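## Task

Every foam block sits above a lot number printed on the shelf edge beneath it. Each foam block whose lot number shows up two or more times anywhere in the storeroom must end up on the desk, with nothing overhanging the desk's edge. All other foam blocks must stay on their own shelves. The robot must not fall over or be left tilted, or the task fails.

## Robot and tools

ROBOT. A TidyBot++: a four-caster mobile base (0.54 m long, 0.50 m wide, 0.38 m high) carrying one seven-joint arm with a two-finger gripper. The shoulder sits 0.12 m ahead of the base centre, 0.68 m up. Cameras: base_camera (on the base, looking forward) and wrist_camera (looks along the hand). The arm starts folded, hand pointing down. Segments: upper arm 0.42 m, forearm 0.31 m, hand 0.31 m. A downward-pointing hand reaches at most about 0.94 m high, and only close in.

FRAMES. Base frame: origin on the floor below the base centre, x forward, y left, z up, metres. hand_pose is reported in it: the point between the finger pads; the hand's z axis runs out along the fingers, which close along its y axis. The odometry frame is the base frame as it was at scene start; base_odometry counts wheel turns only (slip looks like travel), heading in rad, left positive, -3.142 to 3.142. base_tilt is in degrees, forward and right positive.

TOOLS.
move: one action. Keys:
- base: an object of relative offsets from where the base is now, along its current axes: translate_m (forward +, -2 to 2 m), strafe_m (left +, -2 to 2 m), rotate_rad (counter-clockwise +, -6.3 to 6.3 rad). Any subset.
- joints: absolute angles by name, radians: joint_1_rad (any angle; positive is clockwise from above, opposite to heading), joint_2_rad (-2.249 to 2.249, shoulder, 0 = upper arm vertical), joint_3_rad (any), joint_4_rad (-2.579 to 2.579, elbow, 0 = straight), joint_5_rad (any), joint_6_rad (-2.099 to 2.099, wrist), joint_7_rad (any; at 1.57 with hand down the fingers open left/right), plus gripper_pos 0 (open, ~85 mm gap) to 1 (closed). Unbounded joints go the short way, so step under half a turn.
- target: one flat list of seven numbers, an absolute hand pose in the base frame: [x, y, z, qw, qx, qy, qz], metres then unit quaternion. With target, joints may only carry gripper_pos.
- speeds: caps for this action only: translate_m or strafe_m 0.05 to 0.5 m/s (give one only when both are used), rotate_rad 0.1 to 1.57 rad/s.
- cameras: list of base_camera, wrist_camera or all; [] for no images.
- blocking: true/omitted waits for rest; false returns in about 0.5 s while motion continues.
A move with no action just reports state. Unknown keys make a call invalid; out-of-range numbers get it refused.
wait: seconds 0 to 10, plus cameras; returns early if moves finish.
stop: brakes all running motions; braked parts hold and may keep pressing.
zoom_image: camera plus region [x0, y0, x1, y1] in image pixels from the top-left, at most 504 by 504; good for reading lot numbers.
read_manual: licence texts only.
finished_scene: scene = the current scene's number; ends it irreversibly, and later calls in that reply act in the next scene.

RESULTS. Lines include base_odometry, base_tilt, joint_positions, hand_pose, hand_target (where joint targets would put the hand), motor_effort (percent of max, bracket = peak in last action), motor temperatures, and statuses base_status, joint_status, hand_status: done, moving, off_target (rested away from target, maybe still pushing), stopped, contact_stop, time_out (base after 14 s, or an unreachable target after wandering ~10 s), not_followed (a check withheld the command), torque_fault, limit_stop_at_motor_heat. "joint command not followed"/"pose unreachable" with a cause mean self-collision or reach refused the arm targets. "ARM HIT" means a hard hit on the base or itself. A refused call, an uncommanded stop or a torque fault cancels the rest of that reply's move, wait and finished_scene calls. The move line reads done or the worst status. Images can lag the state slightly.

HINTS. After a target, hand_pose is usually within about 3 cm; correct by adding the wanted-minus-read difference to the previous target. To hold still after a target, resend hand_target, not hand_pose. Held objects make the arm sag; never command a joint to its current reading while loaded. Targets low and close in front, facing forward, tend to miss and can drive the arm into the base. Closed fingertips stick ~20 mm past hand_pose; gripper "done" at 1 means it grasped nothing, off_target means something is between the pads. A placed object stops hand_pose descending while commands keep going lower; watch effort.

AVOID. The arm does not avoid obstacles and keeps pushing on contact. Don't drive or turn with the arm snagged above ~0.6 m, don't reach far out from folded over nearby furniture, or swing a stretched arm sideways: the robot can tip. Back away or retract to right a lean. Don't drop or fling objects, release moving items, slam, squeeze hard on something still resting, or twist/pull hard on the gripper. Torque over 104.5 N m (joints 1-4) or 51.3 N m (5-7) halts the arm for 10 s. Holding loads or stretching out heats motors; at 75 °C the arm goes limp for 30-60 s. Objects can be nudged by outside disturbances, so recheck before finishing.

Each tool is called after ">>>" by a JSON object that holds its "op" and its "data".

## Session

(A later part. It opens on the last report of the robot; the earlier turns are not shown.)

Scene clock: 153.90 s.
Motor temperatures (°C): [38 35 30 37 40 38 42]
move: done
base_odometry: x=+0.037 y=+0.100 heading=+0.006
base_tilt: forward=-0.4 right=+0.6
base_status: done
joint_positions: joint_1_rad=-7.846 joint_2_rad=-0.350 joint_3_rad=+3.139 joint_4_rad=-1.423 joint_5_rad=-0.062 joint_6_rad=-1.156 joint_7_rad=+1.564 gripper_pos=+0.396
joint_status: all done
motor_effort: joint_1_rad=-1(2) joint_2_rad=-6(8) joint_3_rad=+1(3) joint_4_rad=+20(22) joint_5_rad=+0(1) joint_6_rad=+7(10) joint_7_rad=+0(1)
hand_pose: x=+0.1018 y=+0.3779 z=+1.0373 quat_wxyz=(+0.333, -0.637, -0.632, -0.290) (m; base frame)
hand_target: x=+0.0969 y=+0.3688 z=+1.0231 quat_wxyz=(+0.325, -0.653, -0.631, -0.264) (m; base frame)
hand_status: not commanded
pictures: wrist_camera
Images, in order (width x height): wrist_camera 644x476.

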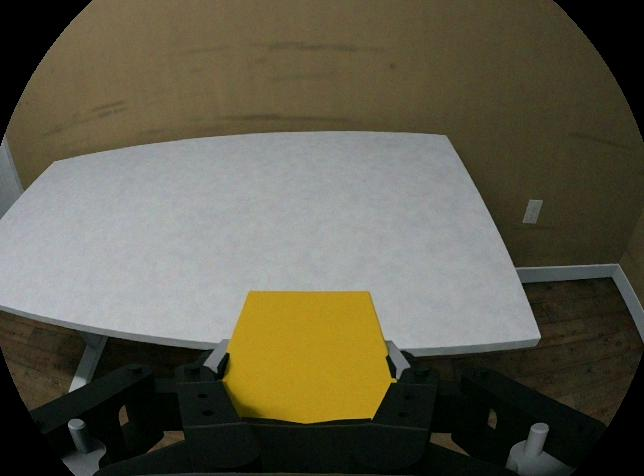

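>>> {"op": "move", "data": {"joints": {"joint_2_rad":0.044,"joint_4_rad":-1.945,"joint_6_rad":0.16}, "cameras": []}}

>>> {"op": "move", "data": {"base": {"strafe_m":0.2}, "cameras": ["wrist_camera"]}}

>>> {"op": "move", "data": {"joints": {"joint_2_rad":0.19,"joint_4_rad":-2.16,"joint_6_rad":0.53}, "cameras": ["wrist_camera"]}}

Scene clock: 161.63 s.
Motor temperatures (°C): [38 35 30 37 40 38 42]
move: done
base_odometry: x=+0.037 y=+0.100 heading=+0.006
base_tilt: forward=-0.4 right=+0.6
base_status: not commanded
joint_positions: joint_1_rad=-7.846 joint_2_rad=+0.029 joint_3_rad=+3.139 joint_4_rad=-1.918 joint_5_rad=-0.062 joint_6_rad=+0.101 joint_7_rad=+1.564 gripper_pos=+0.396
joint_status: all done
motor_effort: joint_1_rad=+0(1) joint_2_rad=-22(24) joint_3_rad=+0(1) joint_4_rad=+21(23) joint_5_rad=+1(1) joint_6_rad=+8(9) joint_7_rad=+0(1)
hand_pose: x=+0.1230 y=+0.6041 z=+0.9022 quat_wxyz=(+0.438, -0.586, -0.541, -0.415) (m; base frame)
hand_target: x=+0.1206 y=+0.6067 z=+0.8949 quat_wxyz=(+0.452, -0.592, -0.526, -0.410) (m; base frame)
hand_status: not commanded
pictures: none
No camera images: "cameras" was empty.

Scene clock: 163.30 s.
Motor temperatures (°C): [38 35 30 37 40 38 42]
move: done
base_odometry: x=+0.035 y=+0.300 heading=+0.007
base_tilt: forward=-0.3 right=+0.6
base_status: done
joint_positions: joint_1_rad=-7.846 joint_2_rad=+0.036 joint_3_rad=+3.139 joint_4_rad=-1.919 joint_5_rad=-0.062 joint_6_rad=+0.106 joint_7_rad=+1.564 gripper_pos=+0.396
joint_status: not commanded
motor_effort: joint_1_rad=+0(1) joint_2_rad=-22(25) joint_3_rad=+0(1) joint_4_rad=+21(23) joint_5_rad=+1(1) joint_6_rad=+8(10) joint_7_rad=+0(1)
hand_pose: x=+0.1231 y=+0.6059 z=+0.8989 quat_wxyz=(+0.437, -0.586, -0.542, -0.414) (m; base frame)
hand_target: x=+0.1206 y=+0.6067 z=+0.8949 quat_wxyz=(+0.452, -0.592, -0.526, -0.410) (m; base frame)
hand_status: not commanded
pictures: wrist_camera
Images, in order (width x height): wrist_camera 644x476.

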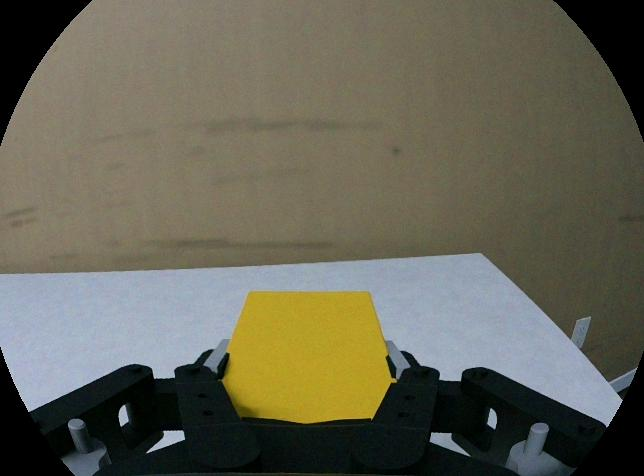

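Scene clock: 164.87 s.
Motor temperatures (°C): [38 35 30 37 40 38 42]
move: done
base_odometry: x=+0.035 y=+0.300 heading=+0.007
base_tilt: forward=-0.4 right=+0.6
base_status: not commanded
joint_positions: joint_1_rad=-7.846 joint_2_rad=+0.177 joint_3_rad=+3.139 joint_4_rad=-2.137 joint_5_rad=-0.062 joint_6_rad=+0.471 joint_7_rad=+1.564 gripper_pos=+0.396
joint_status: all done
motor_effort: joint_1_rad=+0(1) joint_2_rad=-24(26) joint_3_rad=+0(0) joint_4_rad=+18(22) joint_5_rad=+1(1) joint_6_rad=+8(10) joint_7_rad=+0(1)
hand_pose: x=+0.1299 y=+0.6050 z=+0.7993 quat_wxyz=(+0.432, -0.588, -0.538, -0.423) (m; base frame)
hand_target: x=+0.1282 y=+0.6045 z=+0.7971 quat_wxyz=(+0.446, -0.593, -0.522, -0.421) (m; base frame)
hand_status: not commanded
pictures: wrist_camera
Images, in order (width x height): wrist_camera 644x476.

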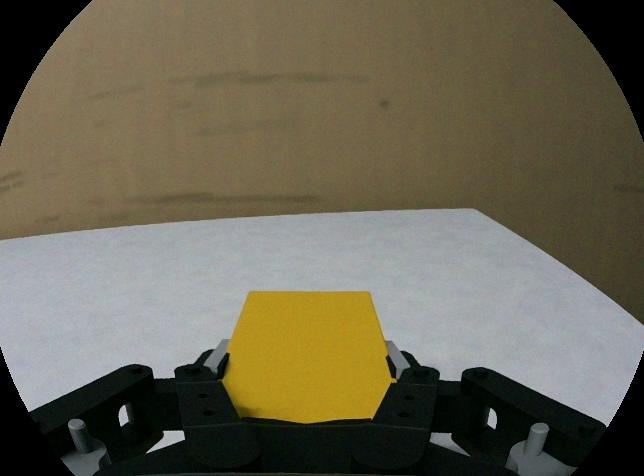

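>>> {"op": "move", "data": {"joints": {"joint_2_rad":0.215,"joint_6_rad":0.555}, "cameras": []}}

>>> {"op": "move", "data": {"joints": {"joint_2_rad":0.232,"joint_6_rad":0.57}, "cameras": ["wrist_camera"]}}

Scene clock: 165.77 s.
Motor temperatures (°C): [38 35 30 37 40 38 42]
move: done
base_odometry: x=+0.035 y=+0.300 heading=+0.007
base_tilt: forward=-0.3 right=+0.6
base_status: not commanded
joint_positions: joint_1_rad=-7.846 joint_2_rad=+0.193 joint_3_rad=+3.139 joint_4_rad=-2.137 joint_5_rad=-0.062 joint_6_rad=+0.501 joint_7_rad=+1.564 gripper_pos=+0.396
joint_status: all done
motor_effort: joint_1_rad=-1(1) joint_2_rad=-24(25) joint_3_rad=+0(0) joint_4_rad=+18(18) joint_5_rad=+1(1) joint_6_rad=+9(10) joint_7_rad=+0(1)
hand_pose: x=+0.1305 y=+0.6094 z=+0.7982 quat_wxyz=(+0.435, -0.585, -0.535, -0.427) (m; base frame)
hand_target: x=+0.1287 y=+0.6092 z=+0.7894 quat_wxyz=(+0.445, -0.593, -0.521, -0.422) (m; base frame)
hand_status: not commanded
pictures: none
No camera images: "cameras" was empty.

Scene clock: 166.40 s.
Motor temperatures (°C): [38 35 30 37 40 38 42]
move: done
base_odometry: x=+0.035 y=+0.300 heading=+0.007
base_tilt: forward=-0.4 right=+0.5
base_status: not commanded
joint_positions: joint_1_rad=-7.846 joint_2_rad=+0.208 joint_3_rad=+3.139 joint_4_rad=-2.137 joint_5_rad=-0.062 joint_6_rad=+0.516 joint_7_rad=+1.564 gripper_pos=+0.396
joint_status: all done
motor_effort: joint_1_rad=-1(1) joint_2_rad=-24(26) joint_3_rad=+0(0) joint_4_rad=+18(19) joint_5_rad=+1(1) joint_6_rad=+8(9) joint_7_rad=+0(0)
hand_pose: x=+0.1308 y=+0.6123 z=+0.7940 quat_wxyz=(+0.435, -0.585, -0.534, -0.428) (m; base frame)
hand_target: x=+0.1290 y=+0.6122 z=+0.7836 quat_wxyz=(+0.444, -0.594, -0.522, -0.422) (m; base frame)
hand_status: not commanded
pictures: wrist_camera
Images, in order (width x height): wrist_camera 644x476.

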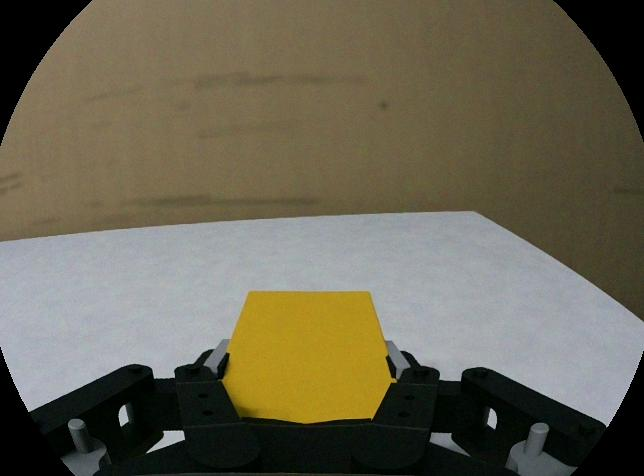

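>>> {"op": "move", "data": {"joints": {"joint_2_rad":0.255}, "cameras": []}}

>>> {"op": "move", "data": {"joints": {"joint_2_rad":0.275}, "cameras": []}}

>>> {"op": "move", "data": {"joints": {"joint_2_rad":0.295}, "cameras": ["wrist_camera"]}}

Scene clock: 167.33 s.
Motor temperatures (°C): [38 35 30 37 40 38 42]
move: done
base_odometry: x=+0.035 y=+0.300 heading=+0.007
base_tilt: forward=-0.4 right=+0.6
base_status: not commanded
joint_positions: joint_1_rad=-7.846 joint_2_rad=+0.232 joint_3_rad=+3.139 joint_4_rad=-2.137 joint_5_rad=-0.062 joint_6_rad=+0.517 joint_7_rad=+1.564 gripper_pos=+0.396
joint_status: all done
motor_effort: joint_1_rad=+0(1) joint_2_rad=-24(26) joint_3_rad=+0(0) joint_4_rad=+18(18) joint_5_rad=+1(1) joint_6_rad=+8(9) joint_7_rad=+0(1)
hand_pose: x=+0.1308 y=+0.6148 z=+0.7794 quat_wxyz=(+0.428, -0.590, -0.539, -0.422) (m; base frame)
hand_target: x=+0.1290 y=+0.6143 z=+0.7695 quat_wxyz=(+0.438, -0.599, -0.527, -0.416) (m; base frame)
hand_status: not commanded
pictures: none
No camera images: "cameras" was empty.

Scene clock: 168.00 s.
Motor temperatures (°C): [38 35 30 37 40 38 42]
move: done
base_odometry: x=+0.035 y=+0.300 heading=+0.007
base_tilt: forward=-0.4 right=+0.6
base_status: not commanded
joint_positions: joint_1_rad=-7.846 joint_2_rad=+0.251 joint_3_rad=+3.139 joint_4_rad=-2.137 joint_5_rad=-0.062 joint_6_rad=+0.517 joint_7_rad=+1.564 gripper_pos=+0.396
joint_status: all done
motor_effort: joint_1_rad=+0(1) joint_2_rad=-25(27) joint_3_rad=+0(0) joint_4_rad=+17(18) joint_5_rad=+1(1) joint_6_rad=+8(9) joint_7_rad=-1(1)
hand_pose: x=+0.1308 y=+0.6166 z=+0.7675 quat_wxyz=(+0.422, -0.594, -0.543, -0.416) (m; base frame)
hand_target: x=+0.1290 y=+0.6160 z=+0.7572 quat_wxyz=(+0.431, -0.603, -0.531, -0.410) (m; base frame)
hand_status: not commanded
pictures: none
No camera images: "cameras" was empty.

Scene clock: 168.73 s.
Motor temperatures (°C): [38 35 30 37 40 38 42]
move: done
base_odometry: x=+0.035 y=+0.300 heading=+0.007
base_tilt: forward=-0.4 right=+0.6
base_status: not commanded
joint_positions: joint_1_rad=-7.846 joint_2_rad=+0.263 joint_3_rad=+3.139 joint_4_rad=-2.137 joint_5_rad=-0.062 joint_6_rad=+0.525 joint_7_rad=+1.564 gripper_pos=+0.396
joint_status: all done
motor_effort: joint_1_rad=+0(1) joint_2_rad=-24(27) joint_3_rad=+0(0) joint_4_rad=+17(17) joint_5_rad=+1(1) joint_6_rad=+7(9) joint_7_rad=+0(1)
hand_pose: x=+0.1310 y=+0.6183 z=+0.7629 quat_wxyz=(+0.421, -0.595, -0.544, -0.416) (m; base frame)
hand_target: x=+0.1290 y=+0.6174 z=+0.7448 quat_wxyz=(+0.425, -0.607, -0.535, -0.405) (m; base frame)
hand_status: not commanded
pictures: wrist_camera
Images, in order (width x height): wrist_camera 644x476.

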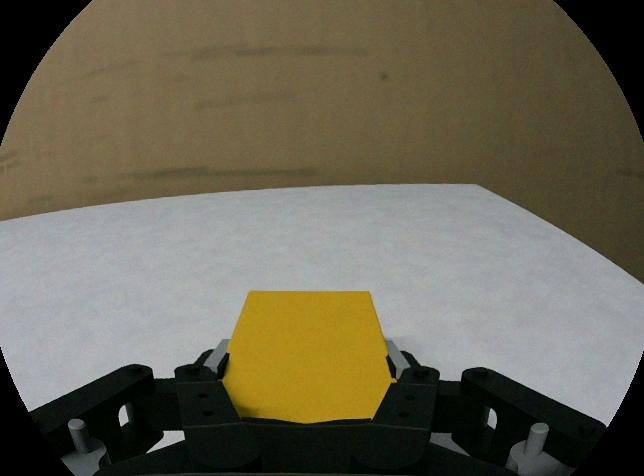

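>>> {"op": "move", "data": {"joints": {"gripper_pos":0.3}, "cameras": []}}

>>> {"op": "move", "data": {"joints": {"gripper_pos":0.0}, "cameras": ["wrist_camera"]}}

>>> {"op": "move", "data": {"base": {"strafe_m":-0.22}, "cameras": ["wrist_camera"]}}

Scene clock: 169.70 s.
Motor temperatures (°C): [38 35 30 37 40 38 42]
move: done
base_odometry: x=+0.035 y=+0.300 heading=+0.007
base_tilt: forward=-0.3 right=+0.6
base_status: not commanded
joint_positions: joint_1_rad=-7.846 joint_2_rad=+0.269 joint_3_rad=+3.139 joint_4_rad=-2.137 joint_5_rad=-0.062 joint_6_rad=+0.526 joint_7_rad=+1.564 gripper_pos=+0.300
joint_status: all done
motor_effort: joint_1_rad=-1(1) joint_2_rad=-25(27) joint_3_rad=+0(0) joint_4_rad=+17(17) joint_5_rad=+1(1) joint_6_rad=+8(9) joint_7_rad=+0(1)
hand_pose: x=+0.1310 y=+0.6188 z=+0.7590 quat_wxyz=(+0.419, -0.596, -0.545, -0.414) (m; base frame)
hand_target: x=+0.1290 y=+0.6174 z=+0.7448 quat_wxyz=(+0.425, -0.607, -0.535, -0.405) (m; base frame)
hand_status: not commanded
pictures: none
No camera images: "cameras" was empty.

Scene clock: 170.40 s.
Motor temperatures (°C): [38 35 30 37 40 38 42]
move: done
base_odometry: x=+0.035 y=+0.300 heading=+0.007
base_tilt: forward=-0.3 right=+0.6
base_status: not commanded
joint_positions: joint_1_rad=-7.846 joint_2_rad=+0.269 joint_3_rad=+3.139 joint_4_rad=-2.137 joint_5_rad=-0.062 joint_6_rad=+0.526 joint_7_rad=+1.564 gripper_pos=+0.000
joint_status: all done
motor_effort: joint_1_rad=+0(1) joint_2_rad=-26(26) joint_3_rad=+0(0) joint_4_rad=+17(17) joint_5_rad=+1(1) joint_6_rad=+8(9) joint_7_rad=-1(1)
hand_pose: x=+0.1310 y=+0.6188 z=+0.7590 quat_wxyz=(+0.419, -0.596, -0.545, -0.414) (m; base frame)
hand_target: x=+0.1290 y=+0.6174 z=+0.7448 quat_wxyz=(+0.425, -0.607, -0.535, -0.405) (m; base frame)
hand_status: not commanded
pictures: wrist_camera
Images, in order (width x height): wrist_camera 644x476.

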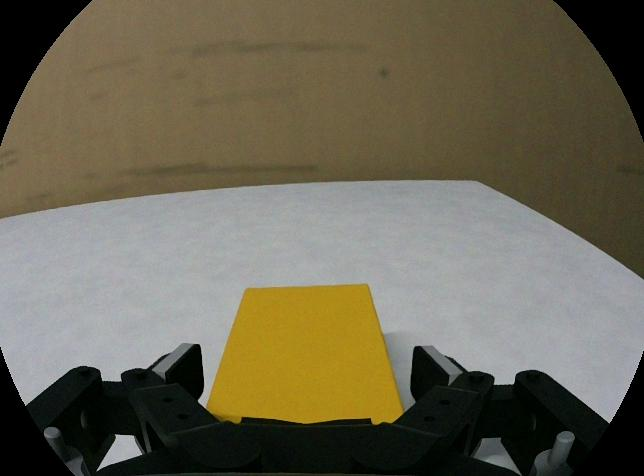

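Scene clock: 172.13 s.
Motor temperatures (°C): [38 35 30 37 40 38 42]
move: done
base_odometry: x=+0.037 y=+0.080 heading=+0.008
base_tilt: forward=-0.3 right=+0.6
base_status: done
joint_positions: joint_1_rad=-7.846 joint_2_rad=+0.275 joint_3_rad=+3.139 joint_4_rad=-2.139 joint_5_rad=-0.062 joint_6_rad=+0.526 joint_7_rad=+1.564 gripper_pos=+0.000
joint_status: not commanded
motor_effort: joint_1_rad=+0(2) joint_2_rad=-26(28) joint_3_rad=+0(1) joint_4_rad=+16(18) joint_5_rad=+1(1) joint_6_rad=+8(9) joint_7_rad=-1(1)
hand_pose: x=+0.1308 y=+0.6187 z=+0.7543 quat_wxyz=(+0.417, -0.598, -0.547, -0.412) (m; base frame)
hand_target: x=+0.1290 y=+0.6174 z=+0.7448 quat_wxyz=(+0.425, -0.607, -0.535, -0.405) (m; base frame)
hand_status: not commanded
pictures: wrist_camera
Images, in order (width x height): wrist_camera 644x476.

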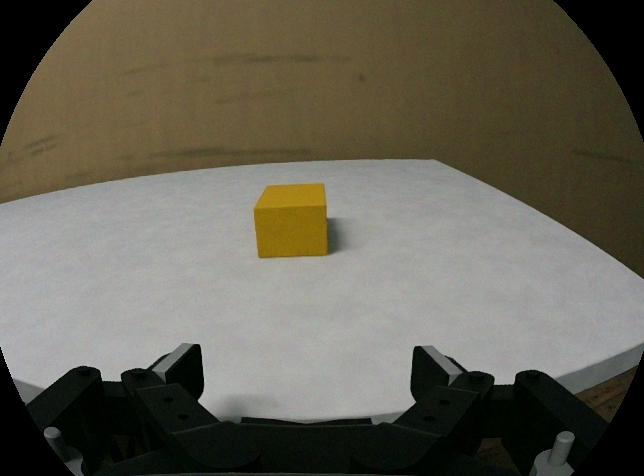

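>>> {"op": "move", "data": {"joints": {"joint_2_rad":-0.35,"joint_4_rad":-1.45,"joint_6_rad":-0.7,"joint_5_rad":-0.05}, "cameras": []}}

>>> {"op": "move", "data": {"base": {"rotate_rad":3.134}, "joints": {"joint_1_rad":0}, "cameras": ["wrist_camera"]}}

Scene clock: 174.90 s.
Motor temperatures (°C): [38 35 30 37 40 38 42]
move: done
base_odometry: x=+0.037 y=+0.080 heading=+0.008
base_tilt: forward=-0.4 right=+0.6
base_status: not commanded
joint_positions: joint_1_rad=-7.846 joint_2_rad=-0.352 joint_3_rad=+3.139 joint_4_rad=-1.460 joint_5_rad=-0.062 joint_6_rad=-0.649 joint_7_rad=+1.564 gripper_pos=+0.000
joint_status: all done
motor_effort: joint_1_rad=-1(1) joint_2_rad=-7(29) joint_3_rad=+1(1) joint_4_rad=+21(22) joint_5_rad=+0(2) joint_6_rad=+8(10) joint_7_rad=+0(1)
hand_pose: x=+0.1080 y=+0.4418 z=+1.1598 quat_wxyz=(+0.473, -0.552, -0.536, -0.430) (m; base frame)
hand_target: x=+0.1071 y=+0.4389 z=+1.1492 quat_wxyz=(+0.465, -0.568, -0.539, -0.413) (m; base frame)
hand_status: not commanded
pictures: none
No camera images: "cameras" was empty.

Scene clock: 178.37 s.
Motor temperatures (°C): [38 35 30 37 40 38 42]
move: done
base_odometry: x=+0.037 y=+0.080 heading=+3.141
base_tilt: forward=-0.4 right=+0.6
base_status: done
joint_positions: joint_1_rad=-6.302 joint_2_rad=-0.352 joint_3_rad=+3.139 joint_4_rad=-1.460 joint_5_rad=-0.062 joint_6_rad=-0.652 joint_7_rad=+1.564 gripper_pos=+0.000
joint_status: all done
motor_effort: joint_1_rad=-1(3) joint_2_rad=-8(10) joint_3_rad=+1(2) joint_4_rad=+21(22) joint_5_rad=+0(1) joint_6_rad=+8(9) joint_7_rad=+0(1)
hand_pose: x=+0.5602 y=+0.0225 z=+1.1590 quat_wxyz=(+0.039, -0.770, +0.001, -0.636) (m; base frame)
hand_target: x=+0.5579 y=+0.0123 z=+1.1492 quat_wxyz=(+0.037, -0.783, +0.020, -0.621) (m; base frame)
hand_status: not commanded
pictures: wrist_camera
Images, in order (width x height): wrist_camera 644x476.

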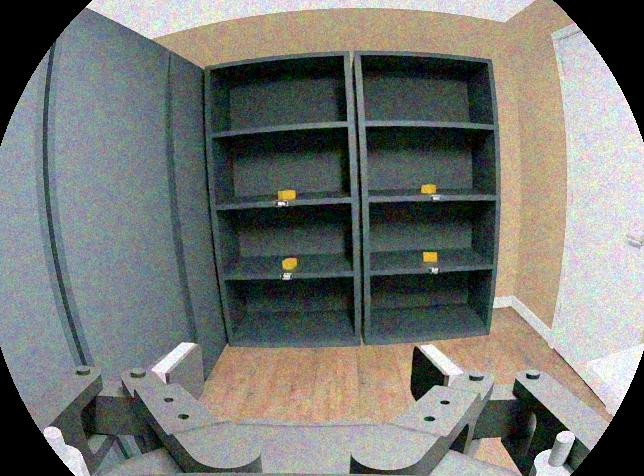

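>>> {"op": "move", "data": {"base": {"translate_m":1.5,"strafe_m":0.1}, "cameras": ["wrist_camera"]}}

>>> {"op": "zoom_image", "data": {"camera": "wrist_camera", "region": [250, 240, 410, 360]}}

Scene clock: 183.03 s.
Motor temperatures (°C): [38 35 30 37 40 37 42]
move: done
base_odometry: x=-1.463 y=-0.020 heading=-3.141
base_tilt: forward=-0.3 right=+0.6
base_status: done
joint_positions: joint_1_rad=-6.301 joint_2_rad=-0.352 joint_3_rad=+3.139 joint_4_rad=-1.460 joint_5_rad=-0.062 joint_6_rad=-0.654 joint_7_rad=+1.564 gripper_pos=+0.000
joint_status: not commanded
motor_effort: joint_1_rad=+0(1) joint_2_rad=-8(11) joint_3_rad=+1(1) joint_4_rad=+21(22) joint_5_rad=+0(1) joint_6_rad=+9(10) joint_7_rad=+0(1)
hand_pose: x=+0.5605 y=+0.0224 z=+1.1581 quat_wxyz=(+0.039, -0.771, +0.002, -0.635) (m; base frame)
hand_target: x=+0.5579 y=+0.0123 z=+1.1492 quat_wxyz=(+0.037, -0.783, +0.020, -0.621) (m; base frame)
hand_status: not commanded
pictures: wrist_camera
Images, in order (width x height): wrist_camera 644x476.

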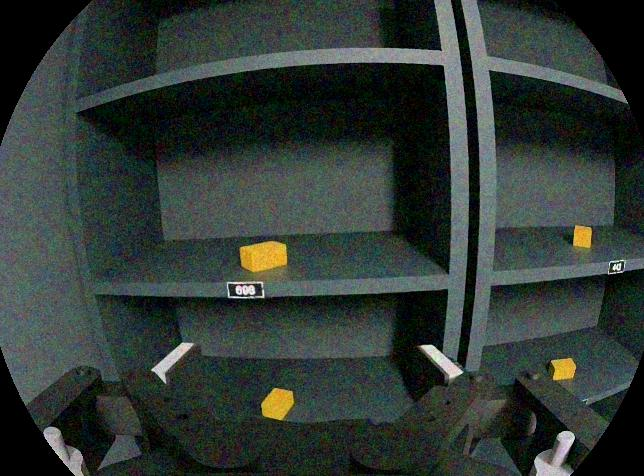

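Scaled by 3.150.

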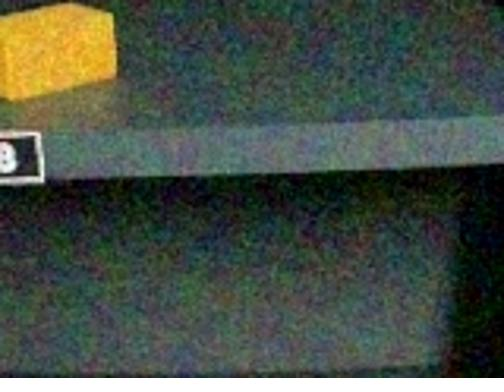

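>>> {"op": "move", "data": {"base": {"translate_m":0.5,"strafe_m":0.16}, "joints": {"joint_1_rad":0.02,"joint_2_rad":-0.153,"joint_4_rad":-1.72,"joint_6_rad":-0.26,"gripper_pos":1}, "cameras": ["wrist_camera"]}}

Scene clock: 186.77 s.
Motor temperatures (°C): [38 35 30 37 40 37 42]
move: done
base_odometry: x=-1.963 y=-0.180 heading=-3.141
base_tilt: forward=-0.3 right=+0.6
base_status: done
joint_positions: joint_1_rad=-6.281 joint_2_rad=-0.162 joint_3_rad=+3.139 joint_4_rad=-1.700 joint_5_rad=-0.062 joint_6_rad=-0.315 joint_7_rad=+1.564 gripper_pos=+0.999
joint_status: all done
motor_effort: joint_1_rad=+0(2) joint_2_rad=-16(20) joint_3_rad=+1(1) joint_4_rad=+22(25) joint_5_rad=+1(1) joint_6_rad=+9(10) joint_7_rad=+0(1)
hand_pose: x=+0.6645 y=+0.0076 z=+1.0210 quat_wxyz=(+0.027, -0.799, +0.020, -0.600) (m; base frame)
hand_target: x=+0.6704 y=-0.0047 z=+1.0201 quat_wxyz=(+0.027, -0.791, +0.039, -0.611) (m; base frame)
hand_status: not commanded
pictures: wrist_camera
Images, in order (width x height): wrist_camera 644x476.

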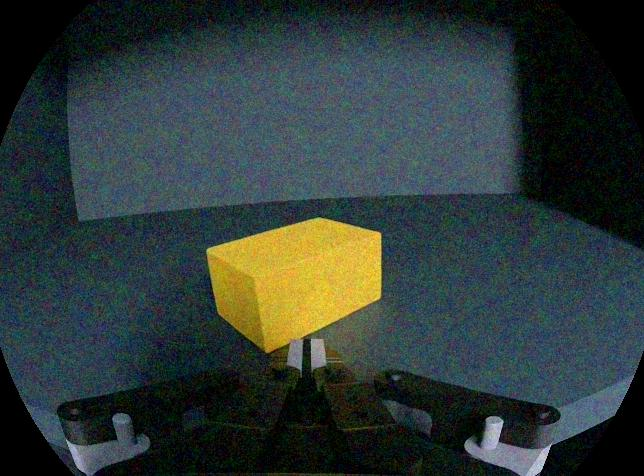

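>>> {"op": "move", "data": {"base": {"strafe_m":-0.028}, "cameras": []}}

>>> {"op": "move", "data": {"base": {"translate_m":0.125}, "speeds": {"translate_m":0.1}, "cameras": ["wrist_camera"]}}

Scene clock: 188.23 s.
Motor temperatures (°C): [38 35 30 37 40 37 42]
move: done
base_odometry: x=-1.963 y=-0.152 heading=-3.141
base_tilt: forward=-0.3 right=+0.6
base_status: done
joint_positions: joint_1_rad=-6.274 joint_2_rad=-0.162 joint_3_rad=+3.140 joint_4_rad=-1.700 joint_5_rad=-0.062 joint_6_rad=-0.314 joint_7_rad=+1.564 gripper_pos=+0.999
joint_status: not commanded
motor_effort: joint_1_rad=+0(2) joint_2_rad=-16(18) joint_3_rad=+1(3) joint_4_rad=+22(23) joint_5_rad=+0(1) joint_6_rad=+8(9) joint_7_rad=+0(1)
hand_pose: x=+0.6646 y=+0.0034 z=+1.0214 quat_wxyz=(+0.025, -0.799, +0.023, -0.601) (m; base frame)
hand_target: x=+0.6704 y=-0.0047 z=+1.0201 quat_wxyz=(+0.027, -0.791, +0.039, -0.611) (m; base frame)
hand_status: not commanded
pictures: none
No camera images: "cameras" was empty.

Scene clock: 190.07 s.
Motor temperatures (°C): [38 35 30 37 40 38 42]
move: done
base_odometry: x=-2.089 y=-0.152 heading=-3.141
base_tilt: forward=-0.3 right=+0.6
base_status: done
joint_positions: joint_1_rad=-6.274 joint_2_rad=-0.160 joint_3_rad=+3.140 joint_4_rad=-1.700 joint_5_rad=-0.062 joint_6_rad=-0.313 joint_7_rad=+1.564 gripper_pos=+0.999
joint_status: not commanded
motor_effort: joint_1_rad=-1(1) joint_2_rad=-16(18) joint_3_rad=+0(2) joint_4_rad=+22(24) joint_5_rad=+0(1) joint_6_rad=+8(9) joint_7_rad=+0(1)
hand_pose: x=+0.6651 y=+0.0034 z=+1.0210 quat_wxyz=(+0.025, -0.799, +0.023, -0.601) (m; base frame)
hand_target: x=+0.6704 y=-0.0047 z=+1.0201 quat_wxyz=(+0.027, -0.791, +0.039, -0.611) (m; base frame)
hand_status: not commanded
pictures: wrist_camera
Images, in order (width x height): wrist_camera 644x476.

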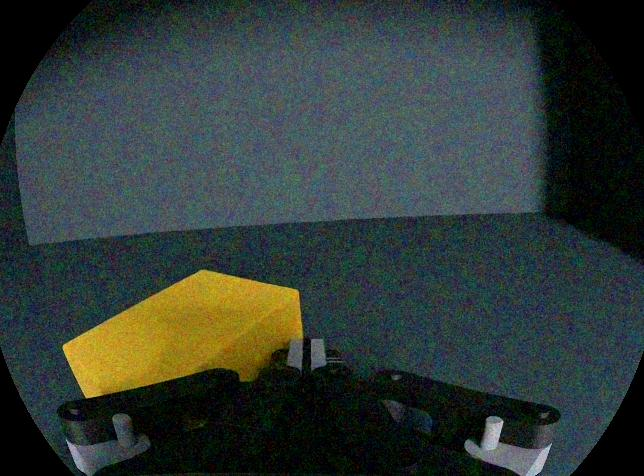

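>>> {"op": "move", "data": {"base": {"translate_m":0.04}, "speeds": {"translate_m":0.1}, "cameras": ["wrist_camera"]}}

Scene clock: 191.23 s.
Motor temperatures (°C): [38 35 30 37 40 38 42]
move: done
base_odometry: x=-2.129 y=-0.152 heading=+3.141
base_tilt: forward=-0.3 right=+0.6
base_status: done
joint_positions: joint_1_rad=-6.274 joint_2_rad=-0.160 joint_3_rad=+3.140 joint_4_rad=-1.700 joint_5_rad=-0.062 joint_6_rad=-0.312 joint_7_rad=+1.564 gripper_pos=+0.999
joint_status: not commanded
motor_effort: joint_1_rad=-1(2) joint_2_rad=-15(19) joint_3_rad=+1(2) joint_4_rad=+22(23) joint_5_rad=+1(1) joint_6_rad=+9(9) joint_7_rad=+0(1)
hand_pose: x=+0.6652 y=+0.0033 z=+1.0211 quat_wxyz=(+0.025, -0.798, +0.023, -0.601) (m; base frame)
hand_target: x=+0.6704 y=-0.0047 z=+1.0201 quat_wxyz=(+0.027, -0.791, +0.039, -0.611) (m; base frame)
hand_status: not commanded
pictures: wrist_camera
Images, in order (width x height): wrist_camera 644x476.

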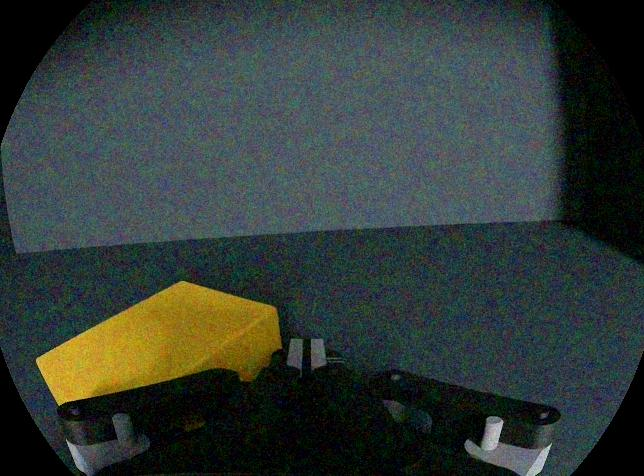

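>>> {"op": "move", "data": {"base": {"translate_m":-0.2,"strafe_m":0.03}, "cameras": []}}

>>> {"op": "move", "data": {"target": [0.68,0.12,1.06,-0.127,-0.776,0.165,-0.596], "joints": {"gripper_pos":0}, "cameras": ["wrist_camera"]}}

Scene clock: 193.50 s.
Motor temperatures (°C): [38 35 30 37 40 38 42]
move: done
base_odometry: x=-1.929 y=-0.182 heading=+3.142
base_tilt: forward=-0.4 right=+0.6
base_status: done
joint_positions: joint_1_rad=-6.274 joint_2_rad=-0.166 joint_3_rad=+3.140 joint_4_rad=-1.700 joint_5_rad=-0.062 joint_6_rad=-0.311 joint_7_rad=+1.564 gripper_pos=+0.999
joint_status: not commanded
motor_effort: joint_1_rad=-1(1) joint_2_rad=-15(19) joint_3_rad=+0(1) joint_4_rad=+22(24) joint_5_rad=+1(1) joint_6_rad=+9(9) joint_7_rad=+0(1)
hand_pose: x=+0.6634 y=+0.0029 z=+1.0243 quat_wxyz=(+0.025, -0.797, +0.024, -0.604) (m; base frame)
hand_target: x=+0.6704 y=-0.0047 z=+1.0201 quat_wxyz=(+0.027, -0.791, +0.039, -0.611) (m; base frame)
hand_status: not commanded
pictures: none
No camera images: "cameras" was empty.

Scene clock: 195.90 s.
Motor temperatures (°C): [38 35 30 37 40 37 42]
move: done
base_odometry: x=-1.929 y=-0.182 heading=+3.142
base_tilt: forward=-0.3 right=+0.6
base_status: not commanded
joint_positions: joint_1_rad=-6.903 joint_2_rad=+0.135 joint_3_rad=+3.074 joint_4_rad=-1.294 joint_5_rad=+1.175 joint_6_rad=-1.138 joint_7_rad=+0.307 gripper_pos=+0.000
joint_status: all done
motor_effort: joint_1_rad=+0(2) joint_2_rad=-24(26) joint_3_rad=+1(2) joint_4_rad=+20(23) joint_5_rad=+8(8) joint_6_rad=+2(9) joint_7_rad=+0(1)
hand_pose: x=+0.6813 y=+0.1211 z=+1.0514 quat_wxyz=(-0.110, -0.790, +0.152, -0.584) (m; base frame)
hand_target: x=+0.6800 y=+0.1200 z=+1.0600 quat_wxyz=(-0.127, -0.776, +0.165, -0.596) (m; base frame)
hand_status: done (0.009 m and 3.3 deg from the pose sent, 0.124 m and 23.9 deg at the start)
pictures: wrist_camera
Images, in order (width x height): wrist_camera 644x476.

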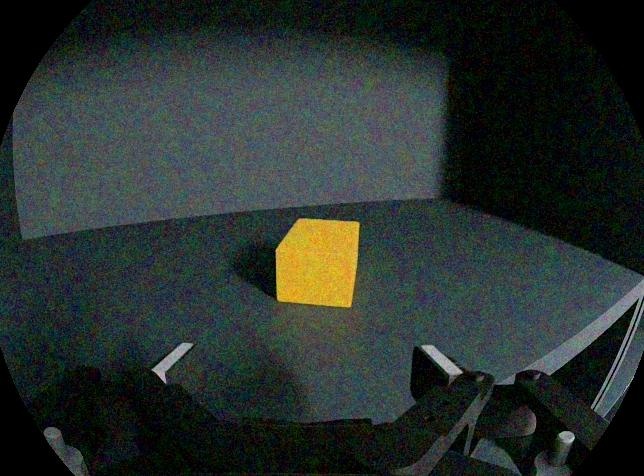

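>>> {"op": "move", "data": {"target": [0.68,0.12,1.037,-0.137,-0.773,0.175,-0.595], "cameras": []}}

>>> {"op": "move", "data": {"base": {"translate_m":0.125,"strafe_m":-0.06}, "cameras": ["wrist_camera"]}}

Scene clock: 197.00 s.
Motor temperatures (°C): [38 35 30 37 40 37 42]
move: done
base_odometry: x=-1.929 y=-0.182 heading=+3.142
base_tilt: forward=-0.3 right=+0.6
base_status: not commanded
joint_positions: joint_1_rad=-6.918 joint_2_rad=+0.143 joint_3_rad=+3.074 joint_4_rad=-1.318 joint_5_rad=+1.217 joint_6_rad=-1.153 joint_7_rad=+0.218 gripper_pos=+0.000
joint_status: not commanded
motor_effort: joint_1_rad=-1(1) joint_2_rad=-24(25) joint_3_rad=+0(1) joint_4_rad=+19(20) joint_5_rad=+8(9) joint_6_rad=+2(3) joint_7_rad=+0(1)
hand_pose: x=+0.6806 y=+0.1218 z=+1.0461 quat_wxyz=(-0.107, -0.781, +0.172, -0.591) (m; base frame)
hand_target: x=+0.6800 y=+0.1200 z=+1.0370 quat_wxyz=(-0.137, -0.773, +0.175, -0.595) (m; base frame)
hand_status: done (0.009 m and 3.6 deg from the pose sent, 0.014 m and 4.7 deg at the start)
pictures: none
No camera images: "cameras" was empty.

Scene clock: 198.40 s.
Motor temperatures (°C): [38 35 30 37 40 37 42]
move: done
base_odometry: x=-2.054 y=-0.122 heading=+3.141
base_tilt: forward=-0.3 right=+0.6
base_status: done
joint_positions: joint_1_rad=-6.926 joint_2_rad=+0.150 joint_3_rad=+3.074 joint_4_rad=-1.318 joint_5_rad=+1.220 joint_6_rad=-1.156 joint_7_rad=+0.218 gripper_pos=+0.000
joint_status: not commanded
motor_effort: joint_1_rad=+0(3) joint_2_rad=-25(27) joint_3_rad=+1(2) joint_4_rad=+20(20) joint_5_rad=+8(9) joint_6_rad=+3(3) joint_7_rad=+0(1)
hand_pose: x=+0.6816 y=+0.1272 z=+1.0427 quat_wxyz=(-0.108, -0.782, +0.168, -0.590) (m; base frame)
hand_target: x=+0.6800 y=+0.1200 z=+1.0370 quat_wxyz=(-0.137, -0.773, +0.175, -0.595) (m; base frame)
hand_status: not commanded
pictures: wrist_camera
Images, in order (width x height): wrist_camera 644x476.

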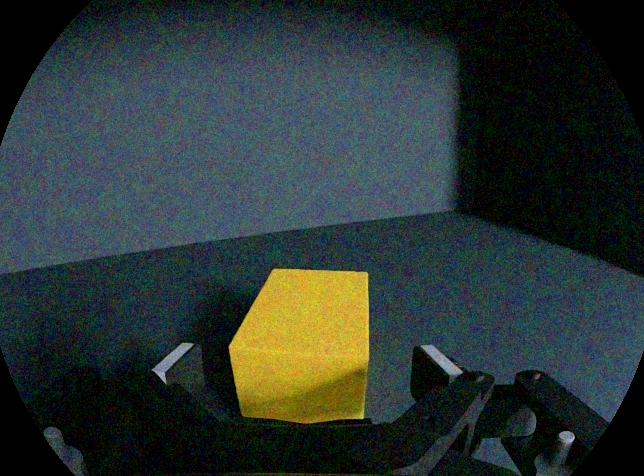

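>>> {"op": "move", "data": {"base": {"translate_m":0.055,"strafe_m":-0.027}, "target": [0.68,0.115,1.027,-0.137,-0.773,0.175,-0.595], "cameras": ["wrist_camera"]}}

>>> {"op": "move", "data": {"joints": {"gripper_pos":0.45}, "cameras": ["wrist_camera"]}}

Scene clock: 199.60 s.
Motor temperatures (°C): [38 35 30 37 40 37 42]
move: done
base_odometry: x=-2.109 y=-0.095 heading=+3.141
base_tilt: forward=-0.3 right=+0.6
base_status: done
joint_positions: joint_1_rad=-6.916 joint_2_rad=+0.153 joint_3_rad=+3.056 joint_4_rad=-1.356 joint_5_rad=+1.233 joint_6_rad=-1.156 joint_7_rad=+0.185 gripper_pos=+0.000
joint_status: not commanded
motor_effort: joint_1_rad=+0(3) joint_2_rad=-25(27) joint_3_rad=+1(2) joint_4_rad=+19(20) joint_5_rad=+8(9) joint_6_rad=+1(3) joint_7_rad=+0(1)
hand_pose: x=+0.6805 y=+0.1286 z=+1.0272 quat_wxyz=(-0.112, -0.785, +0.167, -0.586) (m; base frame)
hand_target: x=+0.6800 y=+0.1150 z=+1.0270 quat_wxyz=(-0.137, -0.773, +0.175, -0.595) (m; base frame)
hand_status: done (0.014 m and 3.5 deg from the pose sent, 0.020 m and 3.6 deg at the start)
pictures: wrist_camera
Images, in order (width x height): wrist_camera 644x476.

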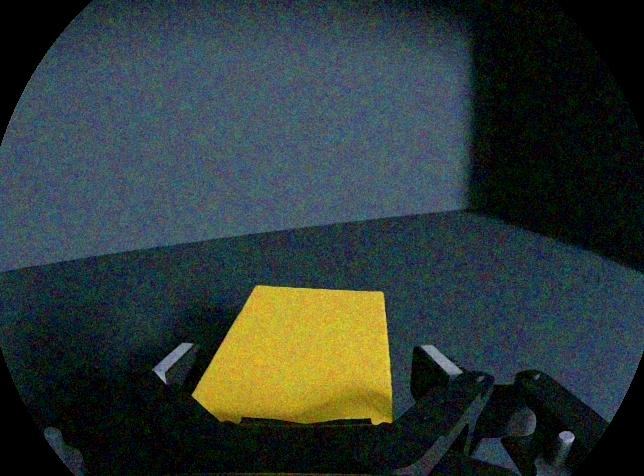

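Scene clock: 200.40 s.
Motor temperatures (°C): [38 35 30 37 40 37 42]
move: off_target
base_odometry: x=-2.109 y=-0.095 heading=+3.141
base_tilt: forward=-0.3 right=+0.6
base_status: not commanded
joint_positions: joint_1_rad=-6.916 joint_2_rad=+0.153 joint_3_rad=+3.056 joint_4_rad=-1.357 joint_5_rad=+1.236 joint_6_rad=-1.156 joint_7_rad=+0.185 gripper_pos=+0.373
joint_status: gripper_pos off_target (ended at +0.373, target +0.450)
motor_effort: joint_1_rad=+0(1) joint_2_rad=-24(25) joint_3_rad=+1(1) joint_4_rad=+19(20) joint_5_rad=+8(9) joint_6_rad=+2(2) joint_7_rad=+0(1)
hand_pose: x=+0.6807 y=+0.1283 z=+1.0281 quat_wxyz=(-0.113, -0.784, +0.166, -0.587) (m; base frame)
hand_target: x=+0.6800 y=+0.1150 z=+1.0270 quat_wxyz=(-0.137, -0.773, +0.175, -0.595) (m; base frame)
hand_status: not commanded
pictures: wrist_camera
Images, in order (width x height): wrist_camera 644x476.

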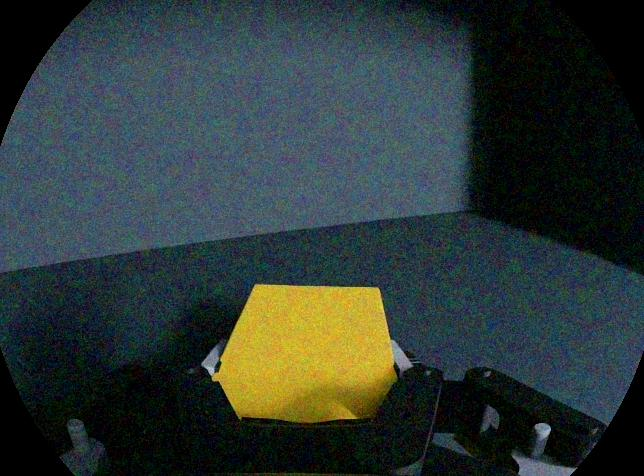

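>>> {"op": "move", "data": {"joints": {"gripper_pos":0.65}, "target": [0.67,0.12,1.11,-0.137,-0.773,0.175,-0.595], "cameras": []}}

>>> {"op": "move", "data": {"base": {"translate_m":-0.6}, "cameras": ["wrist_camera"]}}

>>> {"op": "zoom_image", "data": {"camera": "wrist_camera", "region": [150, 250, 450, 430]}}

Scene clock: 202.07 s.
Motor temperatures (°C): [38 35 30 37 40 37 42]
move: off_target
base_odometry: x=-2.109 y=-0.095 heading=+3.141
base_tilt: forward=-0.3 right=+0.6
base_status: not commanded
joint_positions: joint_1_rad=-6.983 joint_2_rad=+0.155 joint_3_rad=+3.113 joint_4_rad=-1.101 joint_5_rad=+1.236 joint_6_rad=-1.240 joint_7_rad=+0.368 gripper_pos=+0.373
joint_status: gripper_pos off_target (ended at +0.373, target +0.650)
motor_effort: joint_1_rad=-1(1) joint_2_rad=-24(26) joint_3_rad=+1(1) joint_4_rad=+19(21) joint_5_rad=+9(9) joint_6_rad=+4(4) joint_7_rad=-1(1)
hand_pose: x=+0.6702 y=+0.1171 z=+1.1329 quat_wxyz=(-0.116, -0.753, +0.179, -0.622) (m; base frame)
hand_target: x=+0.6700 y=+0.1200 z=+1.1100 quat_wxyz=(-0.137, -0.773, +0.175, -0.595) (m; base frame)
hand_status: done (0.023 m and 4.5 deg from the pose sent, 0.083 m and 3.4 deg at the start)
pictures: none
No camera images: "cameras" was empty.

Scene clock: 204.67 s.
Motor temperatures (°C): [38 35 30 37 40 37 42]
move: done
base_odometry: x=-1.509 y=-0.095 heading=+3.141
base_tilt: forward=-0.3 right=+0.6
base_status: done
joint_positions: joint_1_rad=-6.987 joint_2_rad=+0.166 joint_3_rad=+3.118 joint_4_rad=-1.100 joint_5_rad=+1.236 joint_6_rad=-1.243 joint_7_rad=+0.370 gripper_pos=+0.373
joint_status: not commanded
motor_effort: joint_1_rad=-1(2) joint_2_rad=-24(27) joint_3_rad=+1(2) joint_4_rad=+19(20) joint_5_rad=+9(9) joint_6_rad=+4(5) joint_7_rad=+0(1)
hand_pose: x=+0.6734 y=+0.1203 z=+1.1273 quat_wxyz=(-0.121, -0.756, +0.176, -0.619) (m; base frame)
hand_target: x=+0.6700 y=+0.1200 z=+1.1100 quat_wxyz=(-0.137, -0.773, +0.175, -0.595) (m; base frame)
hand_status: not commanded
pictures: wrist_camera
Images, in order (width x height): wrist_camera 644x476.

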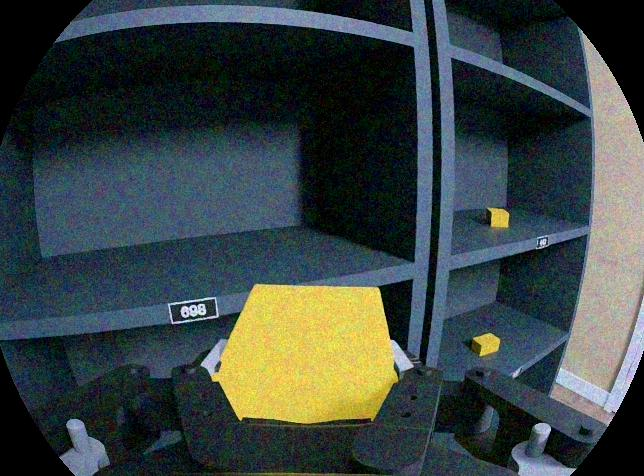

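Scaled by 1.680.

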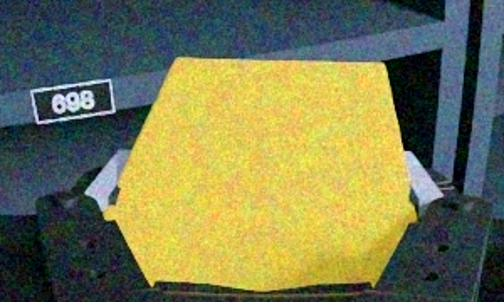

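>>> {"op": "move", "data": {"joints": {"joint_1_rad":1.57,"joint_2_rad":-0.35,"joint_3_rad":3.14,"joint_4_rad":-1.45,"joint_5_rad":0,"joint_6_rad":-0.7,"joint_7_rad":1.57}, "cameras": ["wrist_camera"]}}

>>> {"op": "move", "data": {"base": {"translate_m":-1.35,"strafe_m":-0.1}, "joints": {"joint_2_rad":-0.35,"joint_4_rad":-1.45,"joint_6_rad":-1.2}, "cameras": ["wrist_camera"]}}

Scene clock: 208.47 s.
Motor temperatures (°C): [38 35 30 37 40 37 42]
move: done
base_odometry: x=-1.509 y=-0.095 heading=+3.141
base_tilt: forward=-0.4 right=+0.6
base_status: not commanded
joint_positions: joint_1_rad=-4.732 joint_2_rad=-0.336 joint_3_rad=+3.128 joint_4_rad=-1.419 joint_5_rad=+0.071 joint_6_rad=-0.758 joint_7_rad=+1.526 gripper_pos=+0.373
joint_status: all done
motor_effort: joint_1_rad=-1(2) joint_2_rad=-8(27) joint_3_rad=+0(2) joint_4_rad=+21(21) joint_5_rad=+1(10) joint_6_rad=+8(10) joint_7_rad=+0(1)
hand_pose: x=+0.1212 y=-0.4385 z=+1.1442 quat_wxyz=(-0.438, -0.564, +0.561, -0.419) (m; base frame)
hand_target: x=+0.1216 y=-0.4390 z=+1.1489 quat_wxyz=(-0.439, -0.554, +0.553, -0.440) (m; base frame)
hand_status: not commanded
pictures: wrist_camera
Images, in order (width x height): wrist_camera 644x476.

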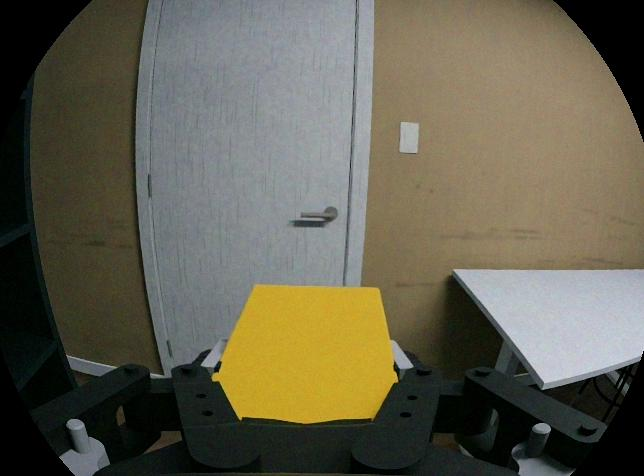

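Scene clock: 212.57 s.
Motor temperatures (°C): [38 35 30 37 40 37 42]
move: done
base_odometry: x=-0.159 y=+0.005 heading=+3.141
base_tilt: forward=-0.4 right=+0.6
base_status: done
joint_positions: joint_1_rad=-4.730 joint_2_rad=-0.338 joint_3_rad=+3.132 joint_4_rad=-1.429 joint_5_rad=+0.065 joint_6_rad=-1.168 joint_7_rad=+1.527 gripper_pos=+0.373
joint_status: all done
motor_effort: joint_1_rad=+0(1) joint_2_rad=-7(9) joint_3_rad=+1(2) joint_4_rad=+20(22) joint_5_rad=+1(2) joint_6_rad=+7(10) joint_7_rad=+0(1)
hand_pose: x=+0.1126 y=-0.3796 z=+1.0270 quat_wxyz=(-0.316, -0.633, +0.645, -0.289) (m; base frame)
hand_target: x=+0.1214 y=-0.3680 z=+1.0122 quat_wxyz=(-0.289, -0.646, +0.645, -0.289) (m; base frame)
hand_status: not commanded
pictures: wrist_camera
Images, in order (width x height): wrist_camera 644x476.

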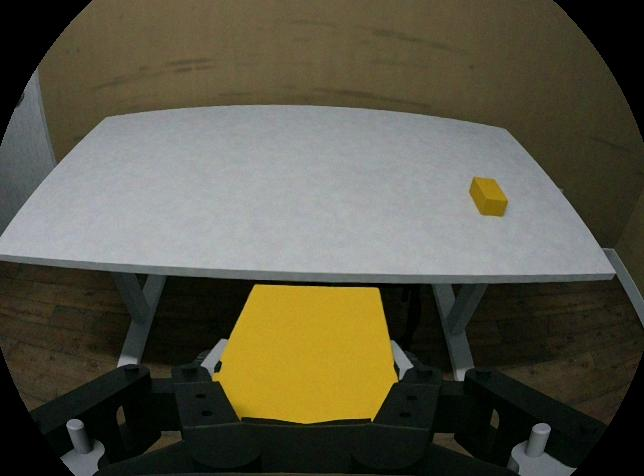

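>>> {"op": "move", "data": {"joints": {"joint_2_rad":0.044,"joint_4_rad":-1.945,"joint_6_rad":0.15}, "cameras": []}}

>>> {"op": "move", "data": {"base": {"strafe_m":-0.29}, "cameras": []}}

>>> {"op": "move", "data": {"joints": {"joint_2_rad":0.23,"joint_4_rad":-2.16,"joint_6_rad":0.53}, "cameras": []}}

>>> {"op": "move", "data": {"joints": {"joint_2_rad":0.255}, "cameras": ["wrist_camera"]}}

>>> {"op": "move", "data": {"joints": {"joint_2_rad":0.275}, "cameras": ["wrist_camera"]}}

Scene clock: 216.23 s.
Motor temperatures (°C): [38 35 30 37 40 37 42]
move: done
base_odometry: x=-0.159 y=+0.005 heading=+3.141
base_tilt: forward=-0.4 right=+0.6
base_status: not commanded
joint_positions: joint_1_rad=-4.730 joint_2_rad=+0.029 joint_3_rad=+3.132 joint_4_rad=-1.918 joint_5_rad=+0.065 joint_6_rad=+0.090 joint_7_rad=+1.527 gripper_pos=+0.373
joint_status: all done
motor_effort: joint_1_rad=+0(1) joint_2_rad=-21(23) joint_3_rad=+0(1) joint_4_rad=+21(24) joint_5_rad=+1(1) joint_6_rad=+9(10) joint_7_rad=+0(1)
hand_pose: x=+0.1382 y=-0.6029 z=+0.8989 quat_wxyz=(-0.421, -0.581, +0.551, -0.426) (m; base frame)
hand_target: x=+0.1218 y=-0.6059 z=+0.8920 quat_wxyz=(-0.428, -0.563, +0.562, -0.429) (m; base frame)
hand_status: not commanded
pictures: none
No camera images: "cameras" was empty.

Scene clock: 218.13 s.
Motor temperatures (°C): [38 35 30 37 40 37 42]
move: done
base_odometry: x=-0.158 y=+0.295 heading=+3.140
base_tilt: forward=-0.4 right=+0.6
base_status: done
joint_positions: joint_1_rad=-4.729 joint_2_rad=+0.036 joint_3_rad=+3.132 joint_4_rad=-1.919 joint_5_rad=+0.065 joint_6_rad=+0.097 joint_7_rad=+1.527 gripper_pos=+0.373
joint_status: not commanded
motor_effort: joint_1_rad=+0(1) joint_2_rad=-21(25) joint_3_rad=+0(1) joint_4_rad=+21(23) joint_5_rad=+1(1) joint_6_rad=+9(9) joint_7_rad=+0(1)
hand_pose: x=+0.1382 y=-0.6048 z=+0.8960 quat_wxyz=(-0.420, -0.581, +0.552, -0.426) (m; base frame)
hand_target: x=+0.1218 y=-0.6059 z=+0.8920 quat_wxyz=(-0.428, -0.563, +0.562, -0.429) (m; base frame)
hand_status: not commanded
pictures: none
No camera images: "cameras" was empty.

Scene clock: 219.70 s.
Motor temperatures (°C): [38 35 30 37 40 37 42]
move: done
base_odometry: x=-0.158 y=+0.295 heading=+3.140
base_tilt: forward=-0.3 right=+0.6
base_status: not commanded
joint_positions: joint_1_rad=-4.729 joint_2_rad=+0.220 joint_3_rad=+3.132 joint_4_rad=-2.139 joint_5_rad=+0.065 joint_6_rad=+0.471 joint_7_rad=+1.527 gripper_pos=+0.373
joint_status: all done
motor_effort: joint_1_rad=-1(1) joint_2_rad=-25(28) joint_3_rad=+0(0) joint_4_rad=+17(22) joint_5_rad=+1(1) joint_6_rad=+8(10) joint_7_rad=+0(1)
hand_pose: x=+0.1453 y=-0.6085 z=+0.7727 quat_wxyz=(-0.403, -0.590, +0.555, -0.426) (m; base frame)
hand_target: x=+0.1217 y=-0.6089 z=+0.7731 quat_wxyz=(-0.422, -0.567, +0.566, -0.424) (m; base frame)
hand_status: not commanded
pictures: none
No camera images: "cameras" was empty.

Scene clock: 220.37 s.
Motor temperatures (°C): [38 35 30 37 40 37 42]
move: done
base_odometry: x=-0.158 y=+0.295 heading=+3.140
base_tilt: forward=-0.3 right=+0.6
base_status: not commanded
joint_positions: joint_1_rad=-4.729 joint_2_rad=+0.234 joint_3_rad=+3.132 joint_4_rad=-2.139 joint_5_rad=+0.065 joint_6_rad=+0.474 joint_7_rad=+1.527 gripper_pos=+0.373
joint_status: all done
motor_effort: joint_1_rad=-1(1) joint_2_rad=-24(26) joint_3_rad=+0(0) joint_4_rad=+18(18) joint_5_rad=+1(1) joint_6_rad=+8(9) joint_7_rad=+0(0)
hand_pose: x=+0.1454 y=-0.6100 z=+0.7648 quat_wxyz=(-0.400, -0.592, +0.557, -0.423) (m; base frame)
hand_target: x=+0.1217 y=-0.6110 z=+0.7578 quat_wxyz=(-0.415, -0.572, +0.572, -0.416) (m; base frame)
hand_status: not commanded
pictures: wrist_camera
Images, in order (width x height): wrist_camera 644x476.

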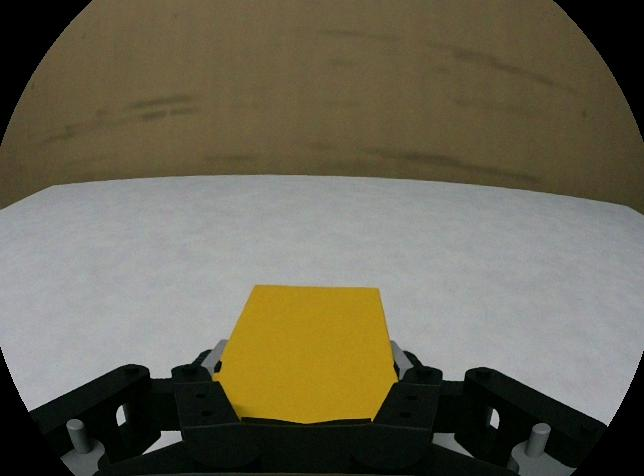

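Scene clock: 220.97 s.
Motor temperatures (°C): [38 35 30 37 40 37 42]
move: done
base_odometry: x=-0.158 y=+0.295 heading=+3.140
base_tilt: forward=-0.4 right=+0.6
base_status: not commanded
joint_positions: joint_1_rad=-4.729 joint_2_rad=+0.246 joint_3_rad=+3.132 joint_4_rad=-2.139 joint_5_rad=+0.065 joint_6_rad=+0.481 joint_7_rad=+1.527 gripper_pos=+0.373
joint_status: all done
motor_effort: joint_1_rad=+0(1) joint_2_rad=-24(27) joint_3_rad=+0(0) joint_4_rad=+17(17) joint_5_rad=+1(1) joint_6_rad=+8(9) joint_7_rad=+0(1)
hand_pose: x=+0.1455 y=-0.6116 z=+0.7594 quat_wxyz=(-0.398, -0.593, +0.558, -0.422) (m; base frame)
hand_target: x=+0.1217 y=-0.6124 z=+0.7456 quat_wxyz=(-0.409, -0.577, +0.576, -0.411) (m; base frame)
hand_status: not commanded
pictures: wrist_camera
Images, in order (width x height): wrist_camera 644x476.

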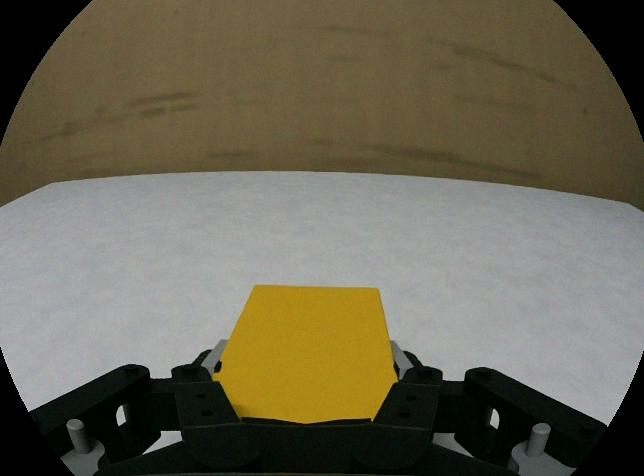

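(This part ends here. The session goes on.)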